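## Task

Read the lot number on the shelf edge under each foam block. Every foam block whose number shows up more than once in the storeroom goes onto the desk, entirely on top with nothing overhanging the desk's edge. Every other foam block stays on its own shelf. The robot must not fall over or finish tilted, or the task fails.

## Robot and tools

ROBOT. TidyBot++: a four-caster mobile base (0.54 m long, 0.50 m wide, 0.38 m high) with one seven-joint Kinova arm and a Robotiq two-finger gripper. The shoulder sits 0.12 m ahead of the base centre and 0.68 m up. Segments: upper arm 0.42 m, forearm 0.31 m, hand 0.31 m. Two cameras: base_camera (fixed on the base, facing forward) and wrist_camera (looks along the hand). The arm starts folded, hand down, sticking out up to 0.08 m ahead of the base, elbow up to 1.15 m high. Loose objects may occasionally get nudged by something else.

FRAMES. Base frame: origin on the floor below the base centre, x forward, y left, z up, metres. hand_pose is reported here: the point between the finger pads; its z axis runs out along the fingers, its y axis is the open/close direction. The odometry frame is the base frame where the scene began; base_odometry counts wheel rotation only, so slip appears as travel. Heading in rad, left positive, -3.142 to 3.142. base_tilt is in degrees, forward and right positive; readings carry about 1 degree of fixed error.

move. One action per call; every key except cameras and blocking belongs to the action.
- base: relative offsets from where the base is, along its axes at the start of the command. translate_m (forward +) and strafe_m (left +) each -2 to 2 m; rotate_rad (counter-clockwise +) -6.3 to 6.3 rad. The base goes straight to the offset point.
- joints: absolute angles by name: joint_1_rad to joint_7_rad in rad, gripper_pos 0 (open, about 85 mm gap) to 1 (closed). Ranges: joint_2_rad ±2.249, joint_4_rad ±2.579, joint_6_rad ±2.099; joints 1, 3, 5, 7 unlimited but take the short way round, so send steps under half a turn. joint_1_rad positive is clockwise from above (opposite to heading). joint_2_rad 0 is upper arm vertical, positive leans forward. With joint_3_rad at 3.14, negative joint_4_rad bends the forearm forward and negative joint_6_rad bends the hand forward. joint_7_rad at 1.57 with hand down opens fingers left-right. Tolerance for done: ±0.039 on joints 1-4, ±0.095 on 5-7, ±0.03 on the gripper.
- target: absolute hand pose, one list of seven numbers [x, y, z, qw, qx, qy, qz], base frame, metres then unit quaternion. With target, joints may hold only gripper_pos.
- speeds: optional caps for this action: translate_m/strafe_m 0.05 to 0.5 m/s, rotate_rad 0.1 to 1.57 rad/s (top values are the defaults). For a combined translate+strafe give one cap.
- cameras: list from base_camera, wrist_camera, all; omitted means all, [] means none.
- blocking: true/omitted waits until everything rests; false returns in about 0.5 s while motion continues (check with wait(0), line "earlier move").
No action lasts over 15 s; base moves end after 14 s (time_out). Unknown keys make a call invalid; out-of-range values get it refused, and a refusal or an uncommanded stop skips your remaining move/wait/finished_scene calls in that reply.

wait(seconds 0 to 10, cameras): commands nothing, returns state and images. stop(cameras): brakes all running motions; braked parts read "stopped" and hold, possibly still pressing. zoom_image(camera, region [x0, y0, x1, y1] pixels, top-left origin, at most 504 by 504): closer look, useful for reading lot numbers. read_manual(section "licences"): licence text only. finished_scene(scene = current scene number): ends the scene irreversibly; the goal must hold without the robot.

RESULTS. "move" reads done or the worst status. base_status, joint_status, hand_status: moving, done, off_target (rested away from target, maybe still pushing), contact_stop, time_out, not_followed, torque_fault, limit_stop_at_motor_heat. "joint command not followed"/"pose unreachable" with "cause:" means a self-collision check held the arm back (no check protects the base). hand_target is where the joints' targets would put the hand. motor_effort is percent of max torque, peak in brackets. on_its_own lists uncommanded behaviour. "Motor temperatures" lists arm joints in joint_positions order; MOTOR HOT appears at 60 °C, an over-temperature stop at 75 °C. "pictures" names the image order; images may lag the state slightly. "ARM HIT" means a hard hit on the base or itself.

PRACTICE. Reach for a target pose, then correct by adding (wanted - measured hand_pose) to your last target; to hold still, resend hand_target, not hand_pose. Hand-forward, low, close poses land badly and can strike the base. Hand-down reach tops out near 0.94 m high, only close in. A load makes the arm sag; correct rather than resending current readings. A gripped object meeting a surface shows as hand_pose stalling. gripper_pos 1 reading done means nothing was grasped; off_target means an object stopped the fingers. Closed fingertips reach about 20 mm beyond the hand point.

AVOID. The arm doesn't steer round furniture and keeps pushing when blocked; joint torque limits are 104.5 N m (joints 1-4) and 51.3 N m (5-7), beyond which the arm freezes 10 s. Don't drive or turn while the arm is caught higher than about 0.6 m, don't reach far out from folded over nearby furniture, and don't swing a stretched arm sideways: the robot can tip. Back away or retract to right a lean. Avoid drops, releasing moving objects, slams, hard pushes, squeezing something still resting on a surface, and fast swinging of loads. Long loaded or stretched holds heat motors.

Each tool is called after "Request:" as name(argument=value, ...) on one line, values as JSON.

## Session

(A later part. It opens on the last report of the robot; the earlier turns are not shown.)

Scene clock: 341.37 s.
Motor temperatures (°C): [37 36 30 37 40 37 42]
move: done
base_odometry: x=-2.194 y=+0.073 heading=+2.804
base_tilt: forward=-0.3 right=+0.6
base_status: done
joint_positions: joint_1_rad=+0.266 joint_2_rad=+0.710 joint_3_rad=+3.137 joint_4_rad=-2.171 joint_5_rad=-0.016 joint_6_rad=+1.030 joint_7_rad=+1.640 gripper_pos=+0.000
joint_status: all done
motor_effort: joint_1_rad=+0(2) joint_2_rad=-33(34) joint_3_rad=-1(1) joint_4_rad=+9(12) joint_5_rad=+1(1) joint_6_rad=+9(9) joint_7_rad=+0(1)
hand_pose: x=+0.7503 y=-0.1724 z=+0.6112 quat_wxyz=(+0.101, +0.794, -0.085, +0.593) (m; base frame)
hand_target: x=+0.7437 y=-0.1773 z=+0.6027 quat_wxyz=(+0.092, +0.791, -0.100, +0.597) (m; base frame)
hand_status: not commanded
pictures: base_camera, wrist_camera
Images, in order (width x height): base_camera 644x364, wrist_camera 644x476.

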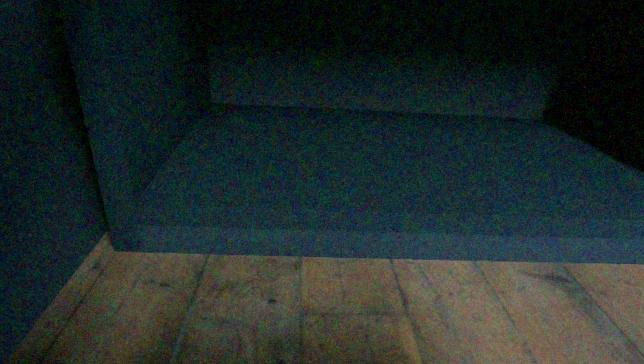

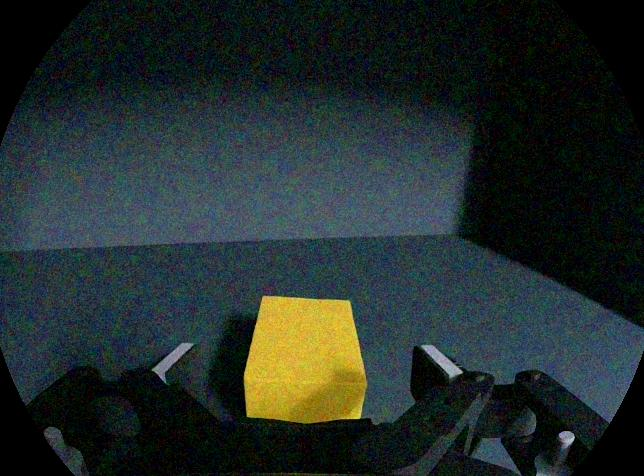

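Request:
move(base={"translate_m":0.05,"strafe_m":-0.012}, speeds={"translate_m":0.1}, joints={"joint_2_rad":0.775,"joint_6_rad":1.11})

Request:
move(joints={"gripper_pos":0.5})

Scene clock: 342.67 s.
Motor temperatures (°C): [37 36 30 37 40 37 42]
move: done
base_odometry: x=-2.237 y=+0.101 heading=+2.804
base_tilt: forward=-0.3 right=+0.6
base_status: done
joint_positions: joint_1_rad=+0.267 joint_2_rad=+0.750 joint_3_rad=+3.137 joint_4_rad=-2.172 joint_5_rad=-0.016 joint_6_rad=+1.060 joint_7_rad=+1.640 gripper_pos=+0.000
joint_status: all done
motor_effort: joint_1_rad=+0(3) joint_2_rad=-33(35) joint_3_rad=-1(2) joint_4_rad=+9(11) joint_5_rad=+1(2) joint_6_rad=+8(10) joint_7_rad=+0(1)
hand_pose: x=+0.7490 y=-0.1727 z=+0.5932 quat_wxyz=(+0.101, +0.798, -0.086, +0.588) (m; base frame)
hand_target: x=+0.7428 y=-0.1771 z=+0.5857 quat_wxyz=(+0.092, +0.794, -0.100, +0.593) (m; base frame)
hand_status: not commanded
pictures: base_camera, wrist_camera
Images, in order (width x height): base_camera 644x364, wrist_camera 644x476.

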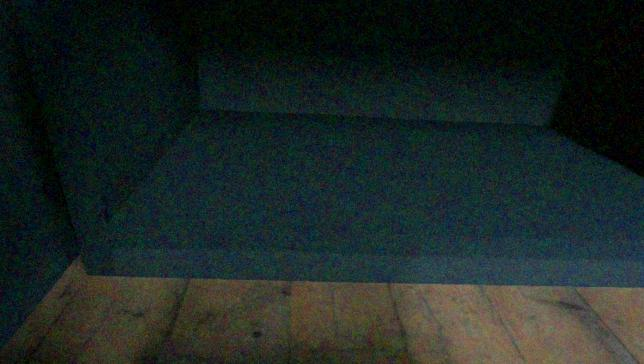

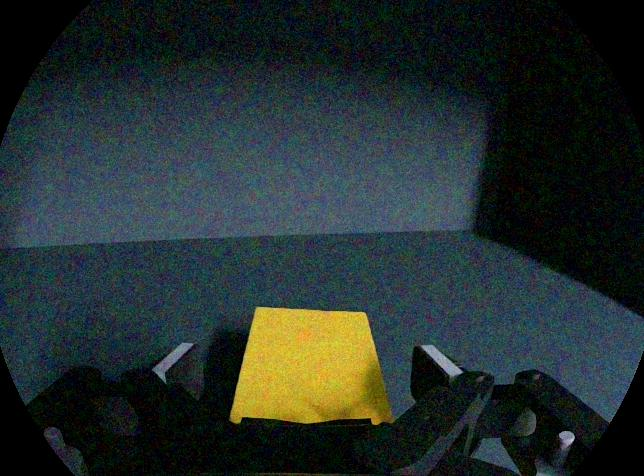

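Scene clock: 343.83 s.
Motor temperatures (°C): [37 36 30 37 40 37 42]
move: done
base_odometry: x=-2.237 y=+0.101 heading=+2.804
base_tilt: forward=-0.3 right=+0.6
base_status: not commanded
joint_positions: joint_1_rad=+0.269 joint_2_rad=+0.751 joint_3_rad=+3.136 joint_4_rad=-2.173 joint_5_rad=-0.015 joint_6_rad=+1.090 joint_7_rad=+1.639 gripper_pos=+0.500
joint_status: all done
motor_effort: joint_1_rad=+0(5) joint_2_rad=-31(34) joint_3_rad=+0(4) joint_4_rad=+8(10) joint_5_rad=+1(2) joint_6_rad=+7(9) joint_7_rad=+0(1)
hand_pose: x=+0.7511 y=-0.1738 z=+0.6016 quat_wxyz=(+0.102, +0.789, -0.086, +0.600) (m; base frame)
hand_target: x=+0.7428 y=-0.1771 z=+0.5857 quat_wxyz=(+0.092, +0.794, -0.100, +0.593) (m; base frame)
hand_status: not commanded
pictures: base_camera, wrist_camera
Images, in order (width x height): base_camera 644x364, wrist_camera 644x476.

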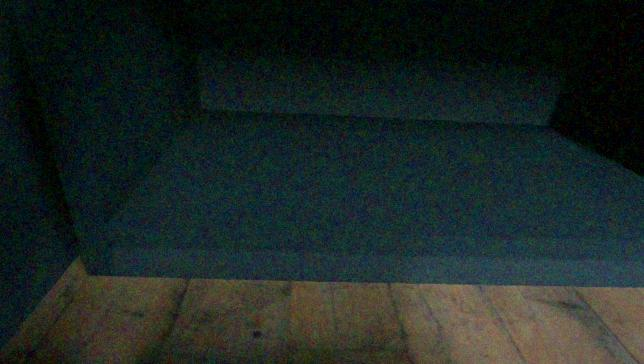

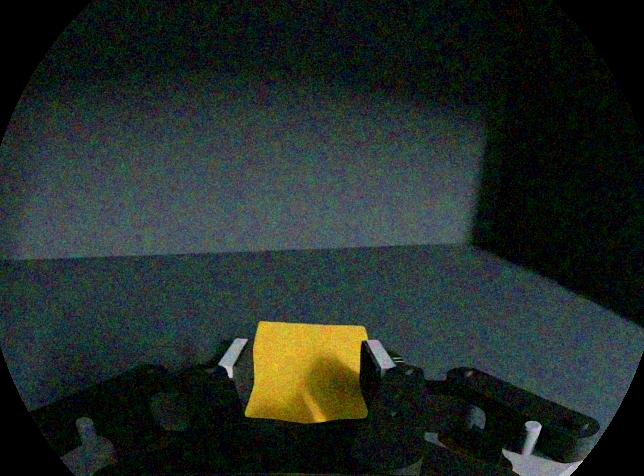

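Request:
move(joints={"gripper_pos":0.6}, cameras=[])

Request:
move(joints={"joint_2_rad":0.67,"joint_4_rad":-2.16,"joint_6_rad":1.03})

Request:
move(base={"translate_m":-0.75,"strafe_m":-0.1})

Scene clock: 344.50 s.
Motor temperatures (°C): [37 36 30 37 40 37 42]
move: done
base_odometry: x=-2.237 y=+0.101 heading=+2.804
base_tilt: forward=-0.3 right=+0.6
base_status: not commanded
joint_positions: joint_1_rad=+0.269 joint_2_rad=+0.751 joint_3_rad=+3.136 joint_4_rad=-2.173 joint_5_rad=-0.015 joint_6_rad=+1.090 joint_7_rad=+1.639 gripper_pos=+0.600
joint_status: all done
motor_effort: joint_1_rad=+1(1) joint_2_rad=-31(31) joint_3_rad=+1(1) joint_4_rad=+7(8) joint_5_rad=+0(1) joint_6_rad=+7(7) joint_7_rad=+0(0)
hand_pose: x=+0.7511 y=-0.1738 z=+0.6016 quat_wxyz=(+0.102, +0.789, -0.086, +0.600) (m; base frame)
hand_target: x=+0.7428 y=-0.1771 z=+0.5857 quat_wxyz=(+0.092, +0.794, -0.100, +0.593) (m; base frame)
hand_status: not commanded
pictures: none
No camera images: "cameras" was empty.

Scene clock: 345.50 s.
Motor temperatures (°C): [37 36 30 37 40 37 42]
move: done
base_odometry: x=-2.237 y=+0.101 heading=+2.804
base_tilt: forward=-0.3 right=+0.6
base_status: not commanded
joint_positions: joint_1_rad=+0.269 joint_2_rad=+0.663 joint_3_rad=+3.136 joint_4_rad=-2.171 joint_5_rad=-0.015 joint_6_rad=+1.062 joint_7_rad=+1.639 gripper_pos=+0.600
joint_status: all done
motor_effort: joint_1_rad=-1(1) joint_2_rad=-32(35) joint_3_rad=+0(1) joint_4_rad=+10(11) joint_5_rad=+1(1) joint_6_rad=+8(10) joint_7_rad=+0(1)
hand_pose: x=+0.7544 y=-0.1747 z=+0.6518 quat_wxyz=(+0.106, +0.770, -0.084, +0.624) (m; base frame)
hand_target: x=+0.7547 y=-0.1805 z=+0.6417 quat_wxyz=(+0.095, +0.777, -0.098, +0.614) (m; base frame)
hand_status: not commanded
pictures: base_camera, wrist_camera
Images, in order (width x height): base_camera 644x364, wrist_camera 644x476.

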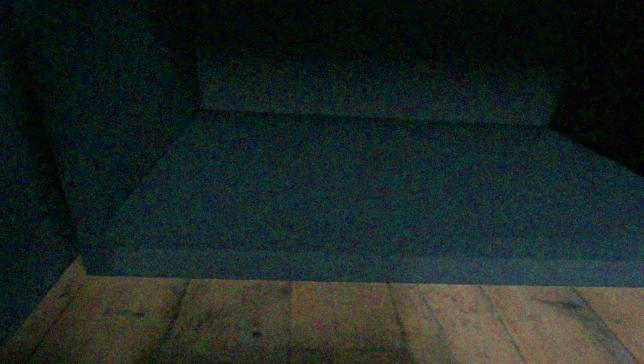

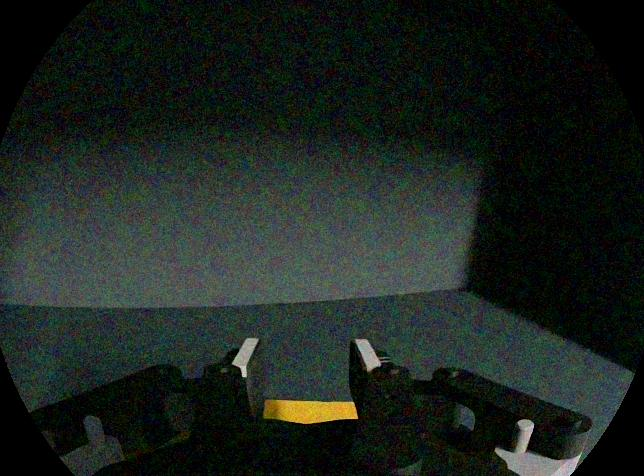

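Scene clock: 348.37 s.
Motor temperatures (°C): [37 36 30 37 40 37 42]
move: done
base_odometry: x=-1.496 y=-0.053 heading=+2.804
base_tilt: forward=-0.3 right=+0.6
base_status: done
joint_positions: joint_1_rad=+0.269 joint_2_rad=+0.663 joint_3_rad=+3.136 joint_4_rad=-2.171 joint_5_rad=-0.015 joint_6_rad=+1.062 joint_7_rad=+1.639 gripper_pos=+0.600
joint_status: not commanded
motor_effort: joint_1_rad=+0(2) joint_2_rad=-32(34) joint_3_rad=+0(1) joint_4_rad=+10(12) joint_5_rad=+1(1) joint_6_rad=+9(9) joint_7_rad=+0(1)
hand_pose: x=+0.7545 y=-0.1751 z=+0.6520 quat_wxyz=(+0.106, +0.770, -0.084, +0.624) (m; base frame)
hand_target: x=+0.7547 y=-0.1805 z=+0.6417 quat_wxyz=(+0.095, +0.777, -0.098, +0.614) (m; base frame)
hand_status: not commanded
pictures: base_camera, wrist_camera
Images, in order (width x height): base_camera 644x364, wrist_camera 644x476.

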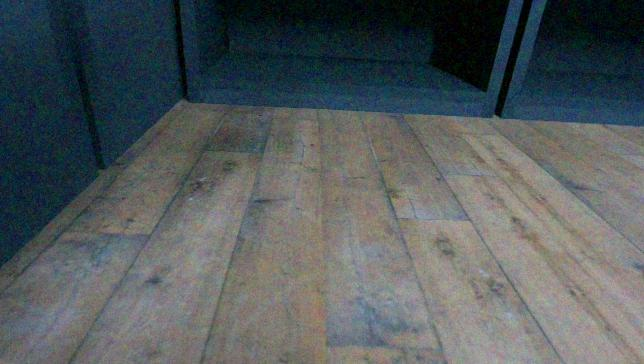

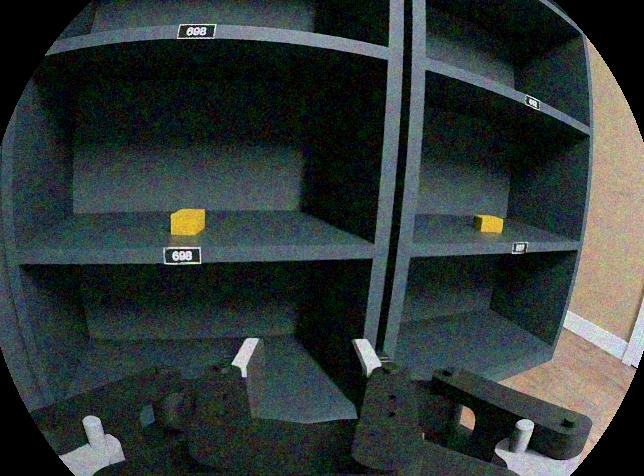

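Request:
move(joints={"gripper_pos":0,"joint_2_rad":0.775,"joint_4_rad":-2.19,"joint_6_rad":1.14}, base={"translate_m":0.59,"strafe_m":0.1})

Scene clock: 351.23 s.
Motor temperatures (°C): [37 36 30 37 40 37 42]
move: done
base_odometry: x=-2.086 y=+0.048 heading=+2.805
base_tilt: forward=-0.3 right=+0.6
base_status: done
joint_positions: joint_1_rad=+0.271 joint_2_rad=+0.757 joint_3_rad=+3.136 joint_4_rad=-2.174 joint_5_rad=-0.015 joint_6_rad=+1.097 joint_7_rad=+1.639 gripper_pos=+0.000
joint_status: all done
motor_effort: joint_1_rad=-1(3) joint_2_rad=-34(36) joint_3_rad=-1(2) joint_4_rad=+9(11) joint_5_rad=+1(1) joint_6_rad=+8(10) joint_7_rad=+0(1)
hand_pose: x=+0.7502 y=-0.1756 z=+0.5994 quat_wxyz=(+0.103, +0.789, -0.087, +0.599) (m; base frame)
hand_target: x=+0.7452 y=-0.1778 z=+0.5947 quat_wxyz=(+0.093, +0.785, -0.099, +0.605) (m; base frame)
hand_status: not commanded
pictures: base_camera, wrist_camera
Images, in order (width x height): base_camera 644x364, wrist_camera 644x476.

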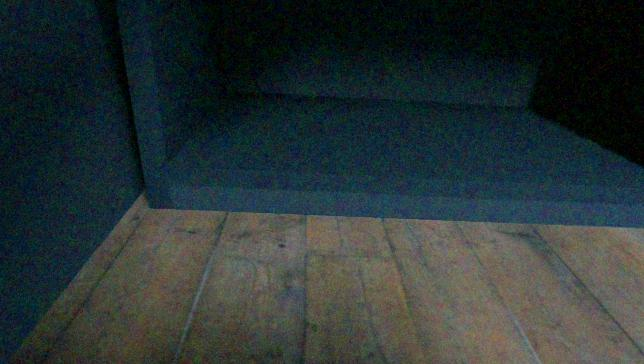

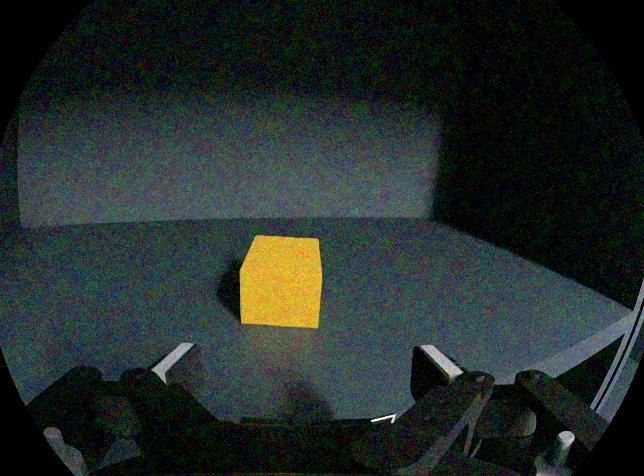

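Request:
move(base={"translate_m":0.11}, speeds={"translate_m":0.2}, joints={"joint_2_rad":0.815,"joint_6_rad":1.16})

Scene clock: 353.40 s.
Motor temperatures (°C): [37 36 30 37 40 37 42]
move: done
base_odometry: x=-2.190 y=+0.084 heading=+2.806
base_tilt: forward=-0.3 right=+0.6
base_status: done
joint_positions: joint_1_rad=+0.272 joint_2_rad=+0.789 joint_3_rad=+3.136 joint_4_rad=-2.174 joint_5_rad=-0.015 joint_6_rad=+1.111 joint_7_rad=+1.639 gripper_pos=+0.000
joint_status: all done
motor_effort: joint_1_rad=-1(2) joint_2_rad=-33(35) joint_3_rad=-1(1) joint_4_rad=+8(11) joint_5_rad=+1(1) joint_6_rad=+9(9) joint_7_rad=+0(1)
hand_pose: x=+0.7484 y=-0.1752 z=+0.5825 quat_wxyz=(+0.102, +0.795, -0.087, +0.592) (m; base frame)
hand_target: x=+0.7430 y=-0.1771 z=+0.5747 quat_wxyz=(+0.092, +0.791, -0.100, +0.597) (m; base frame)
hand_status: not commanded
pictures: base_camera, wrist_camera
Images, in order (width x height): base_camera 644x364, wrist_camera 644x476.

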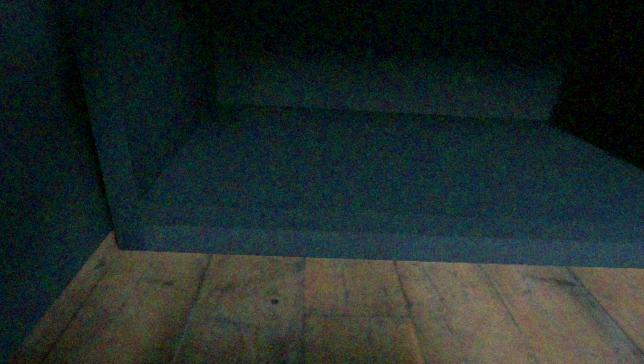

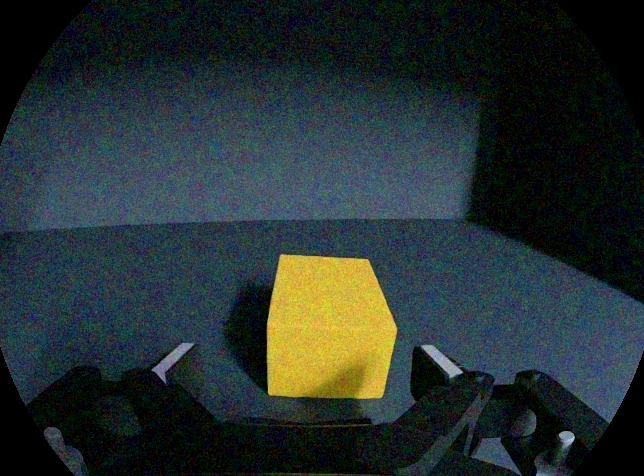

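Request:
move(base={"translate_m":0.075,"strafe_m":-0.028}, speeds={"translate_m":0.1}, joints={"joint_2_rad":0.83,"joint_6_rad":1.17})

Request:
move(joints={"gripper_pos":0.5})

Scene clock: 354.93 s.
Motor temperatures (°C): [37 36 30 37 40 37 42]
move: done
base_odometry: x=-2.252 y=+0.135 heading=+2.806
base_tilt: forward=-0.3 right=+0.6
base_status: done
joint_positions: joint_1_rad=+0.272 joint_2_rad=+0.802 joint_3_rad=+3.136 joint_4_rad=-2.175 joint_5_rad=-0.015 joint_6_rad=+1.119 joint_7_rad=+1.639 gripper_pos=+0.000
joint_status: all done
motor_effort: joint_1_rad=+0(2) joint_2_rad=-34(35) joint_3_rad=+0(1) joint_4_rad=+8(10) joint_5_rad=+1(1) joint_6_rad=+8(9) joint_7_rad=+0(1)
hand_pose: x=+0.7476 y=-0.1750 z=+0.5762 quat_wxyz=(+0.102, +0.796, -0.088, +0.590) (m; base frame)
hand_target: x=+0.7422 y=-0.1769 z=+0.5680 quat_wxyz=(+0.092, +0.792, -0.100, +0.595) (m; base frame)
hand_status: not commanded
pictures: base_camera, wrist_camera
Images, in order (width x height): base_camera 644x364, wrist_camera 644x476.

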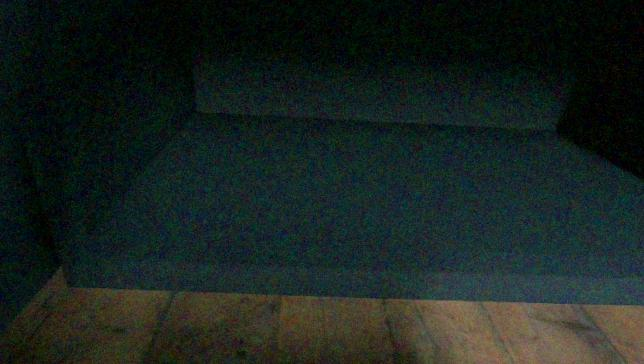

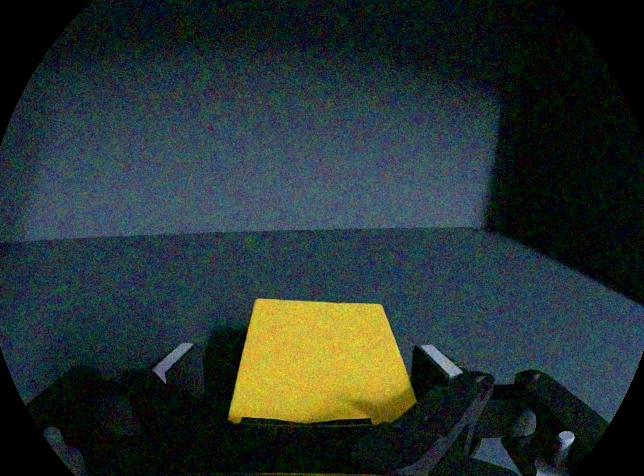

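Scene clock: 355.77 s.
Motor temperatures (°C): [37 36 30 37 40 37 42]
move: off_target
base_odometry: x=-2.252 y=+0.135 heading=+2.806
base_tilt: forward=-0.3 right=+0.6
base_status: not commanded
joint_positions: joint_1_rad=+0.272 joint_2_rad=+0.802 joint_3_rad=+3.136 joint_4_rad=-2.175 joint_5_rad=-0.015 joint_6_rad=+1.121 joint_7_rad=+1.639 gripper_pos=+0.384
joint_status: gripper_pos off_target (ended at +0.384, target +0.500)
motor_effort: joint_1_rad=-1(1) joint_2_rad=-33(34) joint_3_rad=-1(1) joint_4_rad=+8(8) joint_5_rad=+1(1) joint_6_rad=+9(9) joint_7_rad=+0(1)
hand_pose: x=+0.7478 y=-0.1751 z=+0.5768 quat_wxyz=(+0.102, +0.795, -0.087, +0.591) (m; base frame)
hand_target: x=+0.7422 y=-0.1769 z=+0.5680 quat_wxyz=(+0.092, +0.792, -0.100, +0.595) (m; base frame)
hand_status: not commanded
pictures: base_camera, wrist_camera
Images, in order (width x height): base_camera 644x364, wrist_camera 644x476.

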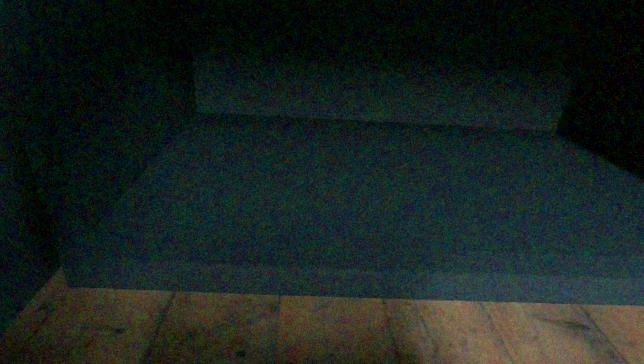

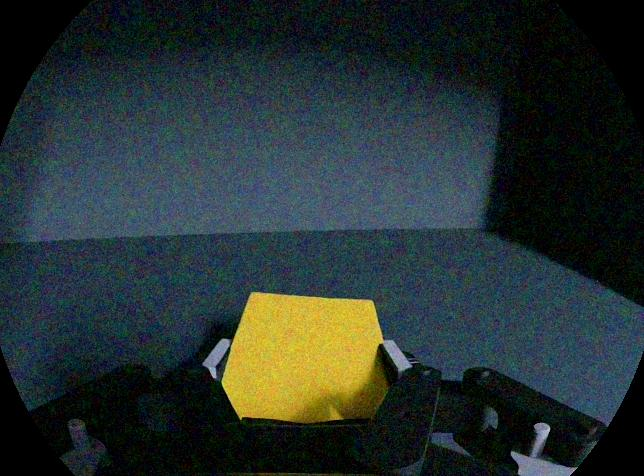

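Request:
move(joints={"gripper_pos":0.6,"joint_2_rad":0.71,"joint_4_rad":-2.16,"joint_6_rad":1.05})

Request:
move(base={"translate_m":-0.75,"strafe_m":-0.1})

Request:
move(joints={"joint_1_rad":0,"joint_2_rad":-0.6,"joint_4_rad":-2.25,"joint_6_rad":-0.2})

Scene clock: 356.93 s.
Motor temperatures (°C): [37 36 30 37 40 37 42]
move: off_target
base_odometry: x=-2.252 y=+0.135 heading=+2.806
base_tilt: forward=-0.3 right=+0.6
base_status: not commanded
joint_positions: joint_1_rad=+0.272 joint_2_rad=+0.702 joint_3_rad=+3.136 joint_4_rad=-2.173 joint_5_rad=-0.015 joint_6_rad=+1.086 joint_7_rad=+1.639 gripper_pos=+0.384
joint_status: gripper_pos off_target (ended at +0.384, target +0.600); the others done
motor_effort: joint_1_rad=+0(1) joint_2_rad=-32(37) joint_3_rad=+0(1) joint_4_rad=+10(10) joint_5_rad=+1(1) joint_6_rad=+9(11) joint_7_rad=-1(1)
hand_pose: x=+0.7534 y=-0.1765 z=+0.6328 quat_wxyz=(+0.106, +0.775, -0.085, +0.617) (m; base frame)
hand_target: x=+0.7542 y=-0.1803 z=+0.6213 quat_wxyz=(+0.094, +0.783, -0.099, +0.607) (m; base frame)
hand_status: not commanded
pictures: base_camera, wrist_camera
Images, in order (width x height): base_camera 644x364, wrist_camera 644x476.

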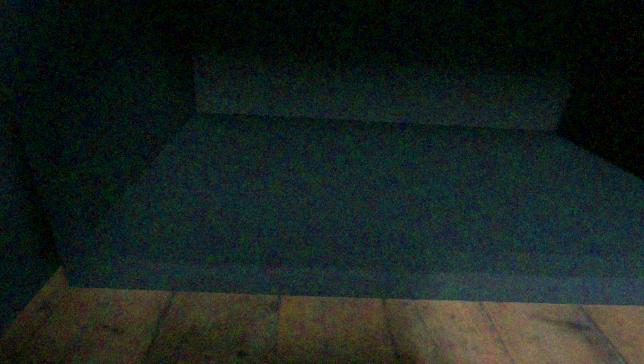

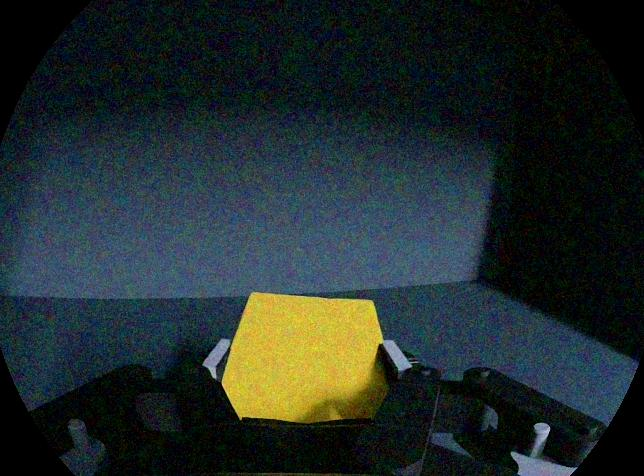

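Scene clock: 359.80 s.
Motor temperatures (°C): [37 36 30 37 40 37 42]
move: done
base_odometry: x=-1.511 y=-0.017 heading=+2.806
base_tilt: forward=-0.3 right=+0.6
base_status: done
joint_positions: joint_1_rad=+0.272 joint_2_rad=+0.702 joint_3_rad=+3.136 joint_4_rad=-2.172 joint_5_rad=-0.015 joint_6_rad=+1.086 joint_7_rad=+1.639 gripper_pos=+0.384
joint_status: not commanded
motor_effort: joint_1_rad=+0(2) joint_2_rad=-33(35) joint_3_rad=-1(1) joint_4_rad=+10(12) joint_5_rad=+1(1) joint_6_rad=+9(10) joint_7_rad=+0(1)
hand_pose: x=+0.7537 y=-0.1766 z=+0.6331 quat_wxyz=(+0.106, +0.775, -0.085, +0.617) (m; base frame)
hand_target: x=+0.7542 y=-0.1803 z=+0.6213 quat_wxyz=(+0.094, +0.783, -0.099, +0.607) (m; base frame)
hand_status: not commanded
pictures: base_camera, wrist_camera
Images, in order (width x height): base_camera 644x364, wrist_camera 644x476.

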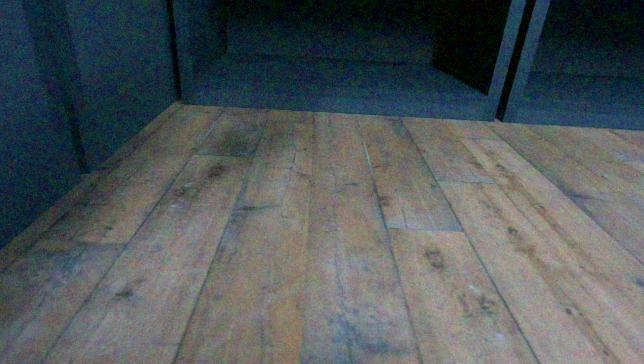

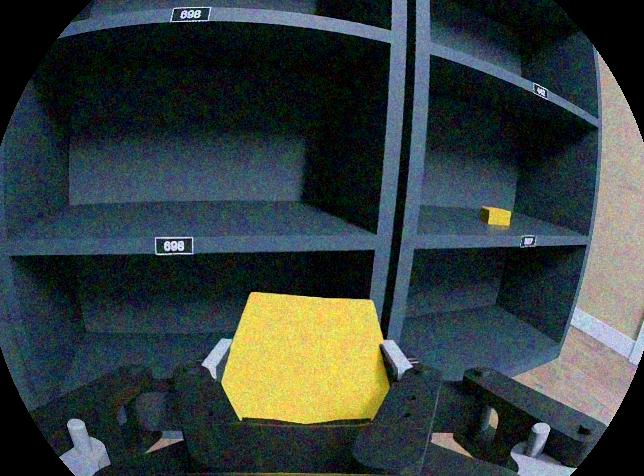

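Scene clock: 362.70 s.
Motor temperatures (°C): [37 36 30 37 40 37 42]
move: done
base_odometry: x=-1.511 y=-0.017 heading=+2.806
base_tilt: forward=-0.4 right=+0.6
base_status: not commanded
joint_positions: joint_1_rad=+0.020 joint_2_rad=-0.589 joint_3_rad=+3.136 joint_4_rad=-2.218 joint_5_rad=-0.015 joint_6_rad=-0.151 joint_7_rad=+1.639 gripper_pos=+0.384
joint_status: all done
motor_effort: joint_1_rad=+0(2) joint_2_rad=-1(35) joint_3_rad=+1(1) joint_4_rad=+23(24) joint_5_rad=+1(1) joint_6_rad=+9(11) joint_7_rad=+0(1)
hand_pose: x=+0.5036 y=-0.0031 z=+0.9483 quat_wxyz=(+0.022, +0.777, +0.016, +0.629) (m; base frame)
hand_target: x=+0.4940 y=+0.0021 z=+0.9184 quat_wxyz=(+0.009, +0.799, +0.012, +0.602) (m; base frame)
hand_status: not commanded
pictures: base_camera, wrist_camera
Images, in order (width x height): base_camera 644x364, wrist_camera 644x476.

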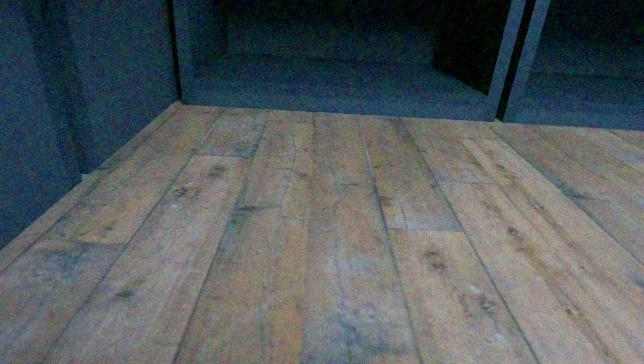

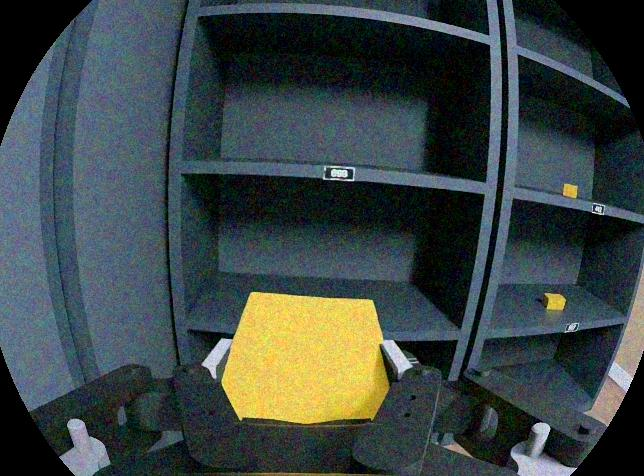

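Request:
move(base={"translate_m":-0.815,"strafe_m":-0.3}, cameras=[])

Request:
move(base={"rotate_rad":-1.574})

Scene clock: 366.10 s.
Motor temperatures (°C): [37 36 30 37 40 37 42]
move: done
base_odometry: x=-0.642 y=-0.002 heading=+2.806
base_tilt: forward=-0.4 right=+0.6
base_status: done
joint_positions: joint_1_rad=+0.019 joint_2_rad=-0.593 joint_3_rad=+3.136 joint_4_rad=-2.220 joint_5_rad=-0.015 joint_6_rad=-0.155 joint_7_rad=+1.639 gripper_pos=+0.384
joint_status: not commanded
motor_effort: joint_1_rad=+0(1) joint_2_rad=-1(4) joint_3_rad=+1(2) joint_4_rad=+22(24) joint_5_rad=+1(1) joint_6_rad=+9(10) joint_7_rad=+0(1)
hand_pose: x=+0.5020 y=-0.0029 z=+0.9481 quat_wxyz=(+0.022, +0.777, +0.017, +0.629) (m; base frame)
hand_target: x=+0.4940 y=+0.0021 z=+0.9184 quat_wxyz=(+0.009, +0.799, +0.012, +0.602) (m; base frame)
hand_status: not commanded
pictures: none
No camera images: "cameras" was empty.

Scene clock: 368.40 s.
Motor temperatures (°C): [37 36 30 37 40 37 42]
move: done
base_odometry: x=-0.642 y=-0.002 heading=+1.233
base_tilt: forward=-0.3 right=+0.6
base_status: done
joint_positions: joint_1_rad=+0.015 joint_2_rad=-0.593 joint_3_rad=+3.137 joint_4_rad=-2.220 joint_5_rad=-0.015 joint_6_rad=-0.155 joint_7_rad=+1.639 gripper_pos=+0.384
joint_status: not commanded
motor_effort: joint_1_rad=+0(1) joint_2_rad=-2(3) joint_3_rad=+1(3) joint_4_rad=+23(23) joint_5_rad=+1(1) joint_6_rad=+9(9) joint_7_rad=+0(1)
hand_pose: x=+0.5020 y=-0.0018 z=+0.9480 quat_wxyz=(+0.021, +0.777, +0.018, +0.629) (m; base frame)
hand_target: x=+0.4940 y=+0.0021 z=+0.9184 quat_wxyz=(+0.009, +0.799, +0.012, +0.602) (m; base frame)
hand_status: not commanded
pictures: base_camera, wrist_camera
Images, in order (width x height): base_camera 644x364, wrist_camera 644x476.

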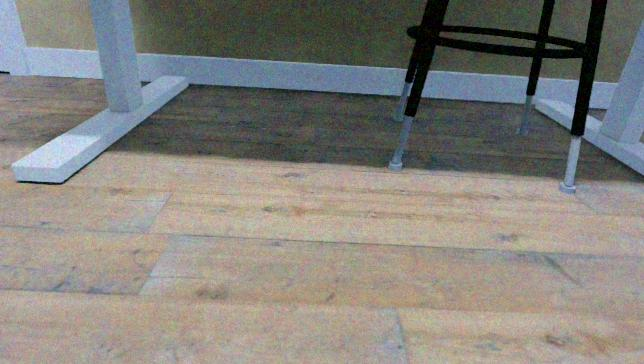

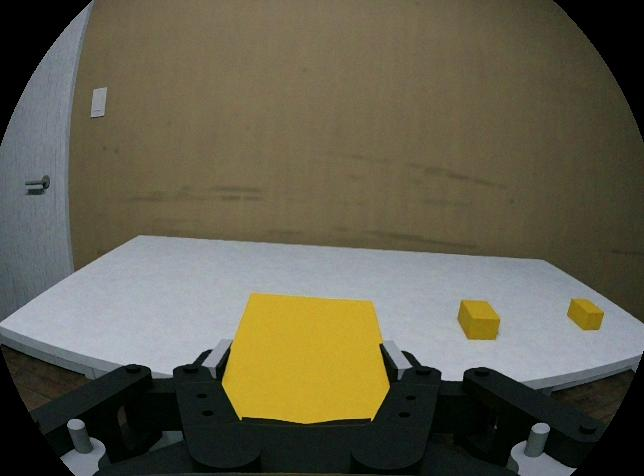

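Request:
move(base={"translate_m":0.22}, speeds={"translate_m":0.2}, cameras=[])

Request:
move(joints={"joint_2_rad":0,"joint_4_rad":-2.1,"joint_6_rad":0.1}, cameras=[])

Request:
move(joints={"joint_2_rad":0.377,"joint_4_rad":-1.84,"joint_6_rad":0.367}, cameras=[])

Request:
move(joints={"joint_2_rad":0.46,"joint_4_rad":-1.92,"joint_6_rad":0.54})

Request:
move(joints={"joint_2_rad":0.48,"joint_4_rad":-1.93,"joint_6_rad":0.56})

Scene clock: 370.63 s.
Motor temperatures (°C): [37 36 30 37 40 37 42]
move: done
base_odometry: x=-0.569 y=+0.205 heading=+1.231
base_tilt: forward=-0.3 right=+0.6
base_status: done
joint_positions: joint_1_rad=+0.015 joint_2_rad=-0.596 joint_3_rad=+3.137 joint_4_rad=-2.221 joint_5_rad=-0.015 joint_6_rad=-0.156 joint_7_rad=+1.639 gripper_pos=+0.384
joint_status: not commanded
motor_effort: joint_1_rad=+0(1) joint_2_rad=-1(4) joint_3_rad=+1(1) joint_4_rad=+23(23) joint_5_rad=+1(1) joint_6_rad=+9(10) joint_7_rad=-1(1)
hand_pose: x=+0.5011 y=-0.0018 z=+0.9484 quat_wxyz=(+0.021, +0.777, +0.018, +0.629) (m; base frame)
hand_target: x=+0.4940 y=+0.0021 z=+0.9184 quat_wxyz=(+0.009, +0.799, +0.012, +0.602) (m; base frame)
hand_status: not commanded
pictures: none
No camera images: "cameras" was empty.

Scene clock: 372.47 s.
Motor temperatures (°C): [37 36 30 37 40 37 42]
move: done
base_odometry: x=-0.569 y=+0.205 heading=+1.231
base_tilt: forward=-0.3 right=+0.6
base_status: not commanded
joint_positions: joint_1_rad=+0.015 joint_2_rad=-0.017 joint_3_rad=+3.137 joint_4_rad=-2.118 joint_5_rad=-0.015 joint_6_rad=+0.041 joint_7_rad=+1.639 gripper_pos=+0.384
joint_status: all done
motor_effort: joint_1_rad=-1(1) joint_2_rad=-19(20) joint_3_rad=+0(1) joint_4_rad=+20(24) joint_5_rad=+1(1) joint_6_rad=+8(10) joint_7_rad=+0(1)
hand_pose: x=+0.6579 y=-0.0047 z=+0.7976 quat_wxyz=(+0.017, +0.857, +0.018, +0.515) (m; base frame)
hand_target: x=+0.6734 y=+0.0022 z=+0.8143 quat_wxyz=(+0.007, +0.841, +0.013, +0.540) (m; base frame)
hand_status: not commanded
pictures: none
No camera images: "cameras" was empty.

Scene clock: 374.03 s.
Motor temperatures (°C): [37 36 30 37 40 37 42]
move: done
base_odometry: x=-0.569 y=+0.205 heading=+1.231
base_tilt: forward=-0.3 right=+0.6
base_status: not commanded
joint_positions: joint_1_rad=+0.015 joint_2_rad=+0.358 joint_3_rad=+3.137 joint_4_rad=-1.858 joint_5_rad=-0.015 joint_6_rad=+0.307 joint_7_rad=+1.639 gripper_pos=+0.384
joint_status: all done
motor_effort: joint_1_rad=-1(1) joint_2_rad=-31(33) joint_3_rad=+0(0) joint_4_rad=+19(21) joint_5_rad=+1(1) joint_6_rad=+9(9) joint_7_rad=+0(1)
hand_pose: x=+0.8111 y=-0.0080 z=+0.7833 quat_wxyz=(+0.020, +0.816, +0.016, +0.578) (m; base frame)
hand_target: x=+0.8241 y=+0.0023 z=+0.7979 quat_wxyz=(+0.008, +0.799, +0.012, +0.602) (m; base frame)
hand_status: not commanded
pictures: none
No camera images: "cameras" was empty.

Scene clock: 374.90 s.
Motor temperatures (°C): [37 36 30 37 40 37 42]
move: done
base_odometry: x=-0.569 y=+0.205 heading=+1.231
base_tilt: forward=-0.3 right=+0.6
base_status: not commanded
joint_positions: joint_1_rad=+0.015 joint_2_rad=+0.431 joint_3_rad=+3.137 joint_4_rad=-1.896 joint_5_rad=-0.015 joint_6_rad=+0.487 joint_7_rad=+1.639 gripper_pos=+0.384
joint_status: all done
motor_effort: joint_1_rad=+0(1) joint_2_rad=-31(34) joint_3_rad=+0(0) joint_4_rad=+17(20) joint_5_rad=+1(1) joint_6_rad=+9(10) joint_7_rad=+0(1)
hand_pose: x=+0.8234 y=-0.0089 z=+0.7652 quat_wxyz=(+0.022, +0.796, +0.015, +0.605) (m; base frame)
hand_target: x=+0.8228 y=+0.0023 z=+0.7485 quat_wxyz=(+0.008, +0.796, +0.012, +0.606) (m; base frame)
hand_status: not commanded
pictures: base_camera, wrist_camera
Images, in order (width x height): base_camera 644x364, wrist_camera 644x476.

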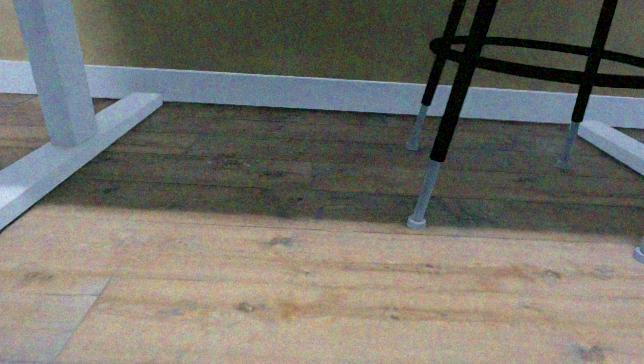

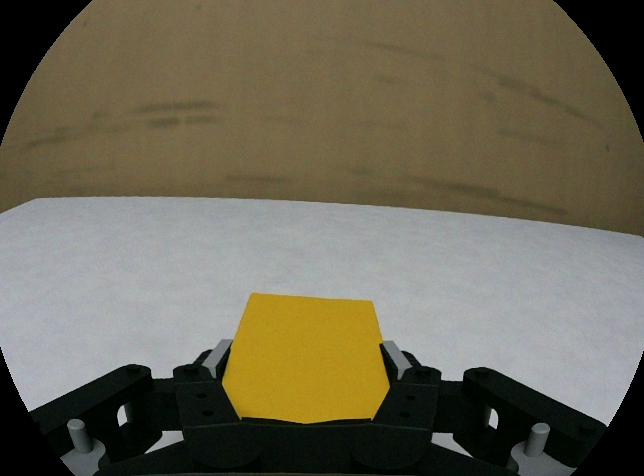

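Scene clock: 375.50 s.
Motor temperatures (°C): [37 36 30 37 40 37 42]
move: off_target
base_odometry: x=-0.569 y=+0.205 heading=+1.231
base_tilt: forward=-0.3 right=+0.6
base_status: not commanded
joint_positions: joint_1_rad=+0.015 joint_2_rad=+0.439 joint_3_rad=+3.137 joint_4_rad=-1.900 joint_5_rad=-0.015 joint_6_rad=+0.513 joint_7_rad=+1.639 gripper_pos=+0.384
joint_status: joint_2_rad off_target (ended at +0.439, target +0.480); the others done
motor_effort: joint_1_rad=+0(1) joint_2_rad=-30(33) joint_3_rad=+0(0) joint_4_rad=+17(18) joint_5_rad=+1(1) joint_6_rad=+7(9) joint_7_rad=+0(1)
hand_pose: x=+0.8251 y=-0.0090 z=+0.7654 quat_wxyz=(+0.023, +0.791, +0.015, +0.611) (m; base frame)
hand_target: x=+0.8225 y=+0.0023 z=+0.7353 quat_wxyz=(+0.008, +0.799, +0.012, +0.602) (m; base frame)
hand_status: not commanded
pictures: base_camera, wrist_camera
Images, in order (width x height): base_camera 644x364, wrist_camera 644x476.

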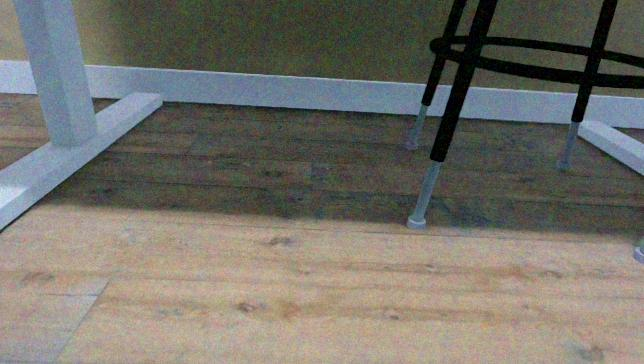

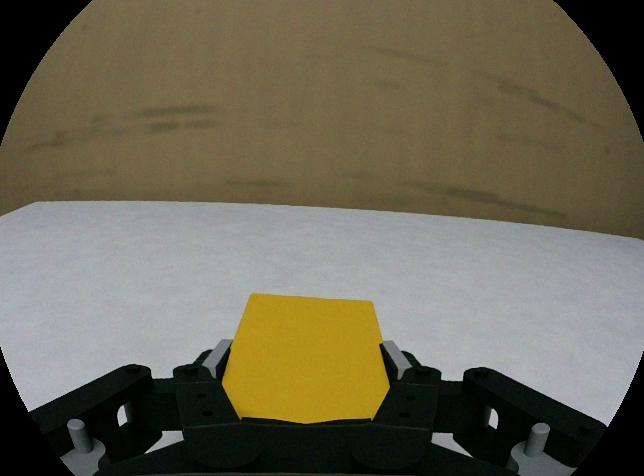

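Contact.

Request:
move(joints={"gripper_pos":0.3}, cameras=[])

Request:
move(joints={"gripper_pos":0.0}, cameras=[])

Request:
move(base={"translate_m":-0.3}, speeds={"translate_m":0.2})

Scene clock: 376.37 s.
Motor temperatures (°C): [37 36 30 37 40 37 42]
move: done
base_odometry: x=-0.569 y=+0.205 heading=+1.231
base_tilt: forward=-0.3 right=+0.6
base_status: not commanded
joint_positions: joint_1_rad=+0.014 joint_2_rad=+0.441 joint_3_rad=+3.137 joint_4_rad=-1.900 joint_5_rad=-0.015 joint_6_rad=+0.515 joint_7_rad=+1.639 gripper_pos=+0.300
joint_status: all done
motor_effort: joint_1_rad=-1(1) joint_2_rad=-30(31) joint_3_rad=+0(1) joint_4_rad=+16(17) joint_5_rad=+1(1) joint_6_rad=+8(8) joint_7_rad=+0(1)
hand_pose: x=+0.8253 y=-0.0083 z=+0.7648 quat_wxyz=(+0.022, +0.791, +0.015, +0.611) (m; base frame)
hand_target: x=+0.8225 y=+0.0023 z=+0.7353 quat_wxyz=(+0.008, +0.799, +0.012, +0.602) (m; base frame)
hand_status: not commanded
pictures: none
No camera images: "cameras" was empty.

Scene clock: 377.07 s.
Motor temperatures (°C): [37 36 30 37 40 37 42]
move: done
base_odometry: x=-0.569 y=+0.205 heading=+1.231
base_tilt: forward=-0.3 right=+0.6
base_status: not commanded
joint_positions: joint_1_rad=+0.014 joint_2_rad=+0.451 joint_3_rad=+3.137 joint_4_rad=-1.903 joint_5_rad=-0.015 joint_6_rad=+0.515 joint_7_rad=+1.639 gripper_pos=+0.000
joint_status: all done
motor_effort: joint_1_rad=+0(1) joint_2_rad=-33(33) joint_3_rad=+0(1) joint_4_rad=+17(18) joint_5_rad=+1(1) joint_6_rad=+9(9) joint_7_rad=+0(1)
hand_pose: x=+0.8253 y=-0.0083 z=+0.7563 quat_wxyz=(+0.022, +0.795, +0.015, +0.606) (m; base frame)
hand_target: x=+0.8225 y=+0.0023 z=+0.7353 quat_wxyz=(+0.008, +0.799, +0.012, +0.602) (m; base frame)
hand_status: not commanded
pictures: none
No camera images: "cameras" was empty.

Scene clock: 379.33 s.
Motor temperatures (°C): [37 36 30 37 40 37 42]
move: done
base_odometry: x=-0.669 y=-0.078 heading=+1.230
base_tilt: forward=-0.3 right=+0.6
base_status: done
joint_positions: joint_1_rad=+0.012 joint_2_rad=+0.457 joint_3_rad=+3.137 joint_4_rad=-1.905 joint_5_rad=-0.015 joint_6_rad=+0.515 joint_7_rad=+1.639 gripper_pos=+0.000
joint_status: not commanded
motor_effort: joint_1_rad=+0(2) joint_2_rad=-33(36) joint_3_rad=+0(1) joint_4_rad=+17(19) joint_5_rad=+1(1) joint_6_rad=+9(9) joint_7_rad=-1(1)
hand_pose: x=+0.8250 y=-0.0070 z=+0.7507 quat_wxyz=(+0.021, +0.798, +0.016, +0.602) (m; base frame)
hand_target: x=+0.8225 y=+0.0023 z=+0.7353 quat_wxyz=(+0.008, +0.799, +0.012, +0.602) (m; base frame)
hand_status: not commanded
pictures: base_camera, wrist_camera
Images, in order (width x height): base_camera 644x364, wrist_camera 644x476.

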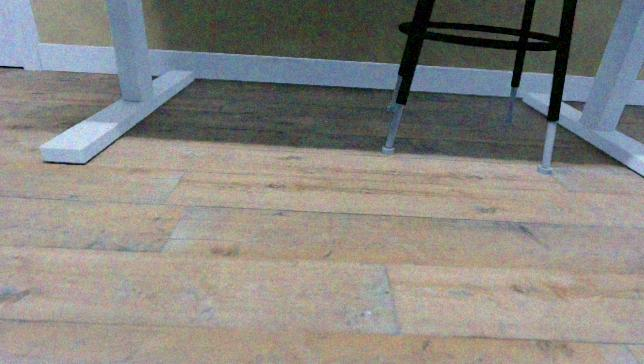

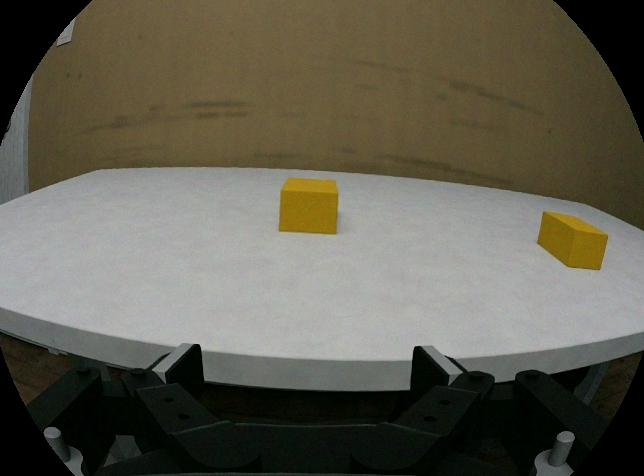

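Request:
finished_scene(scene=2)

The scene is finished: the task was done.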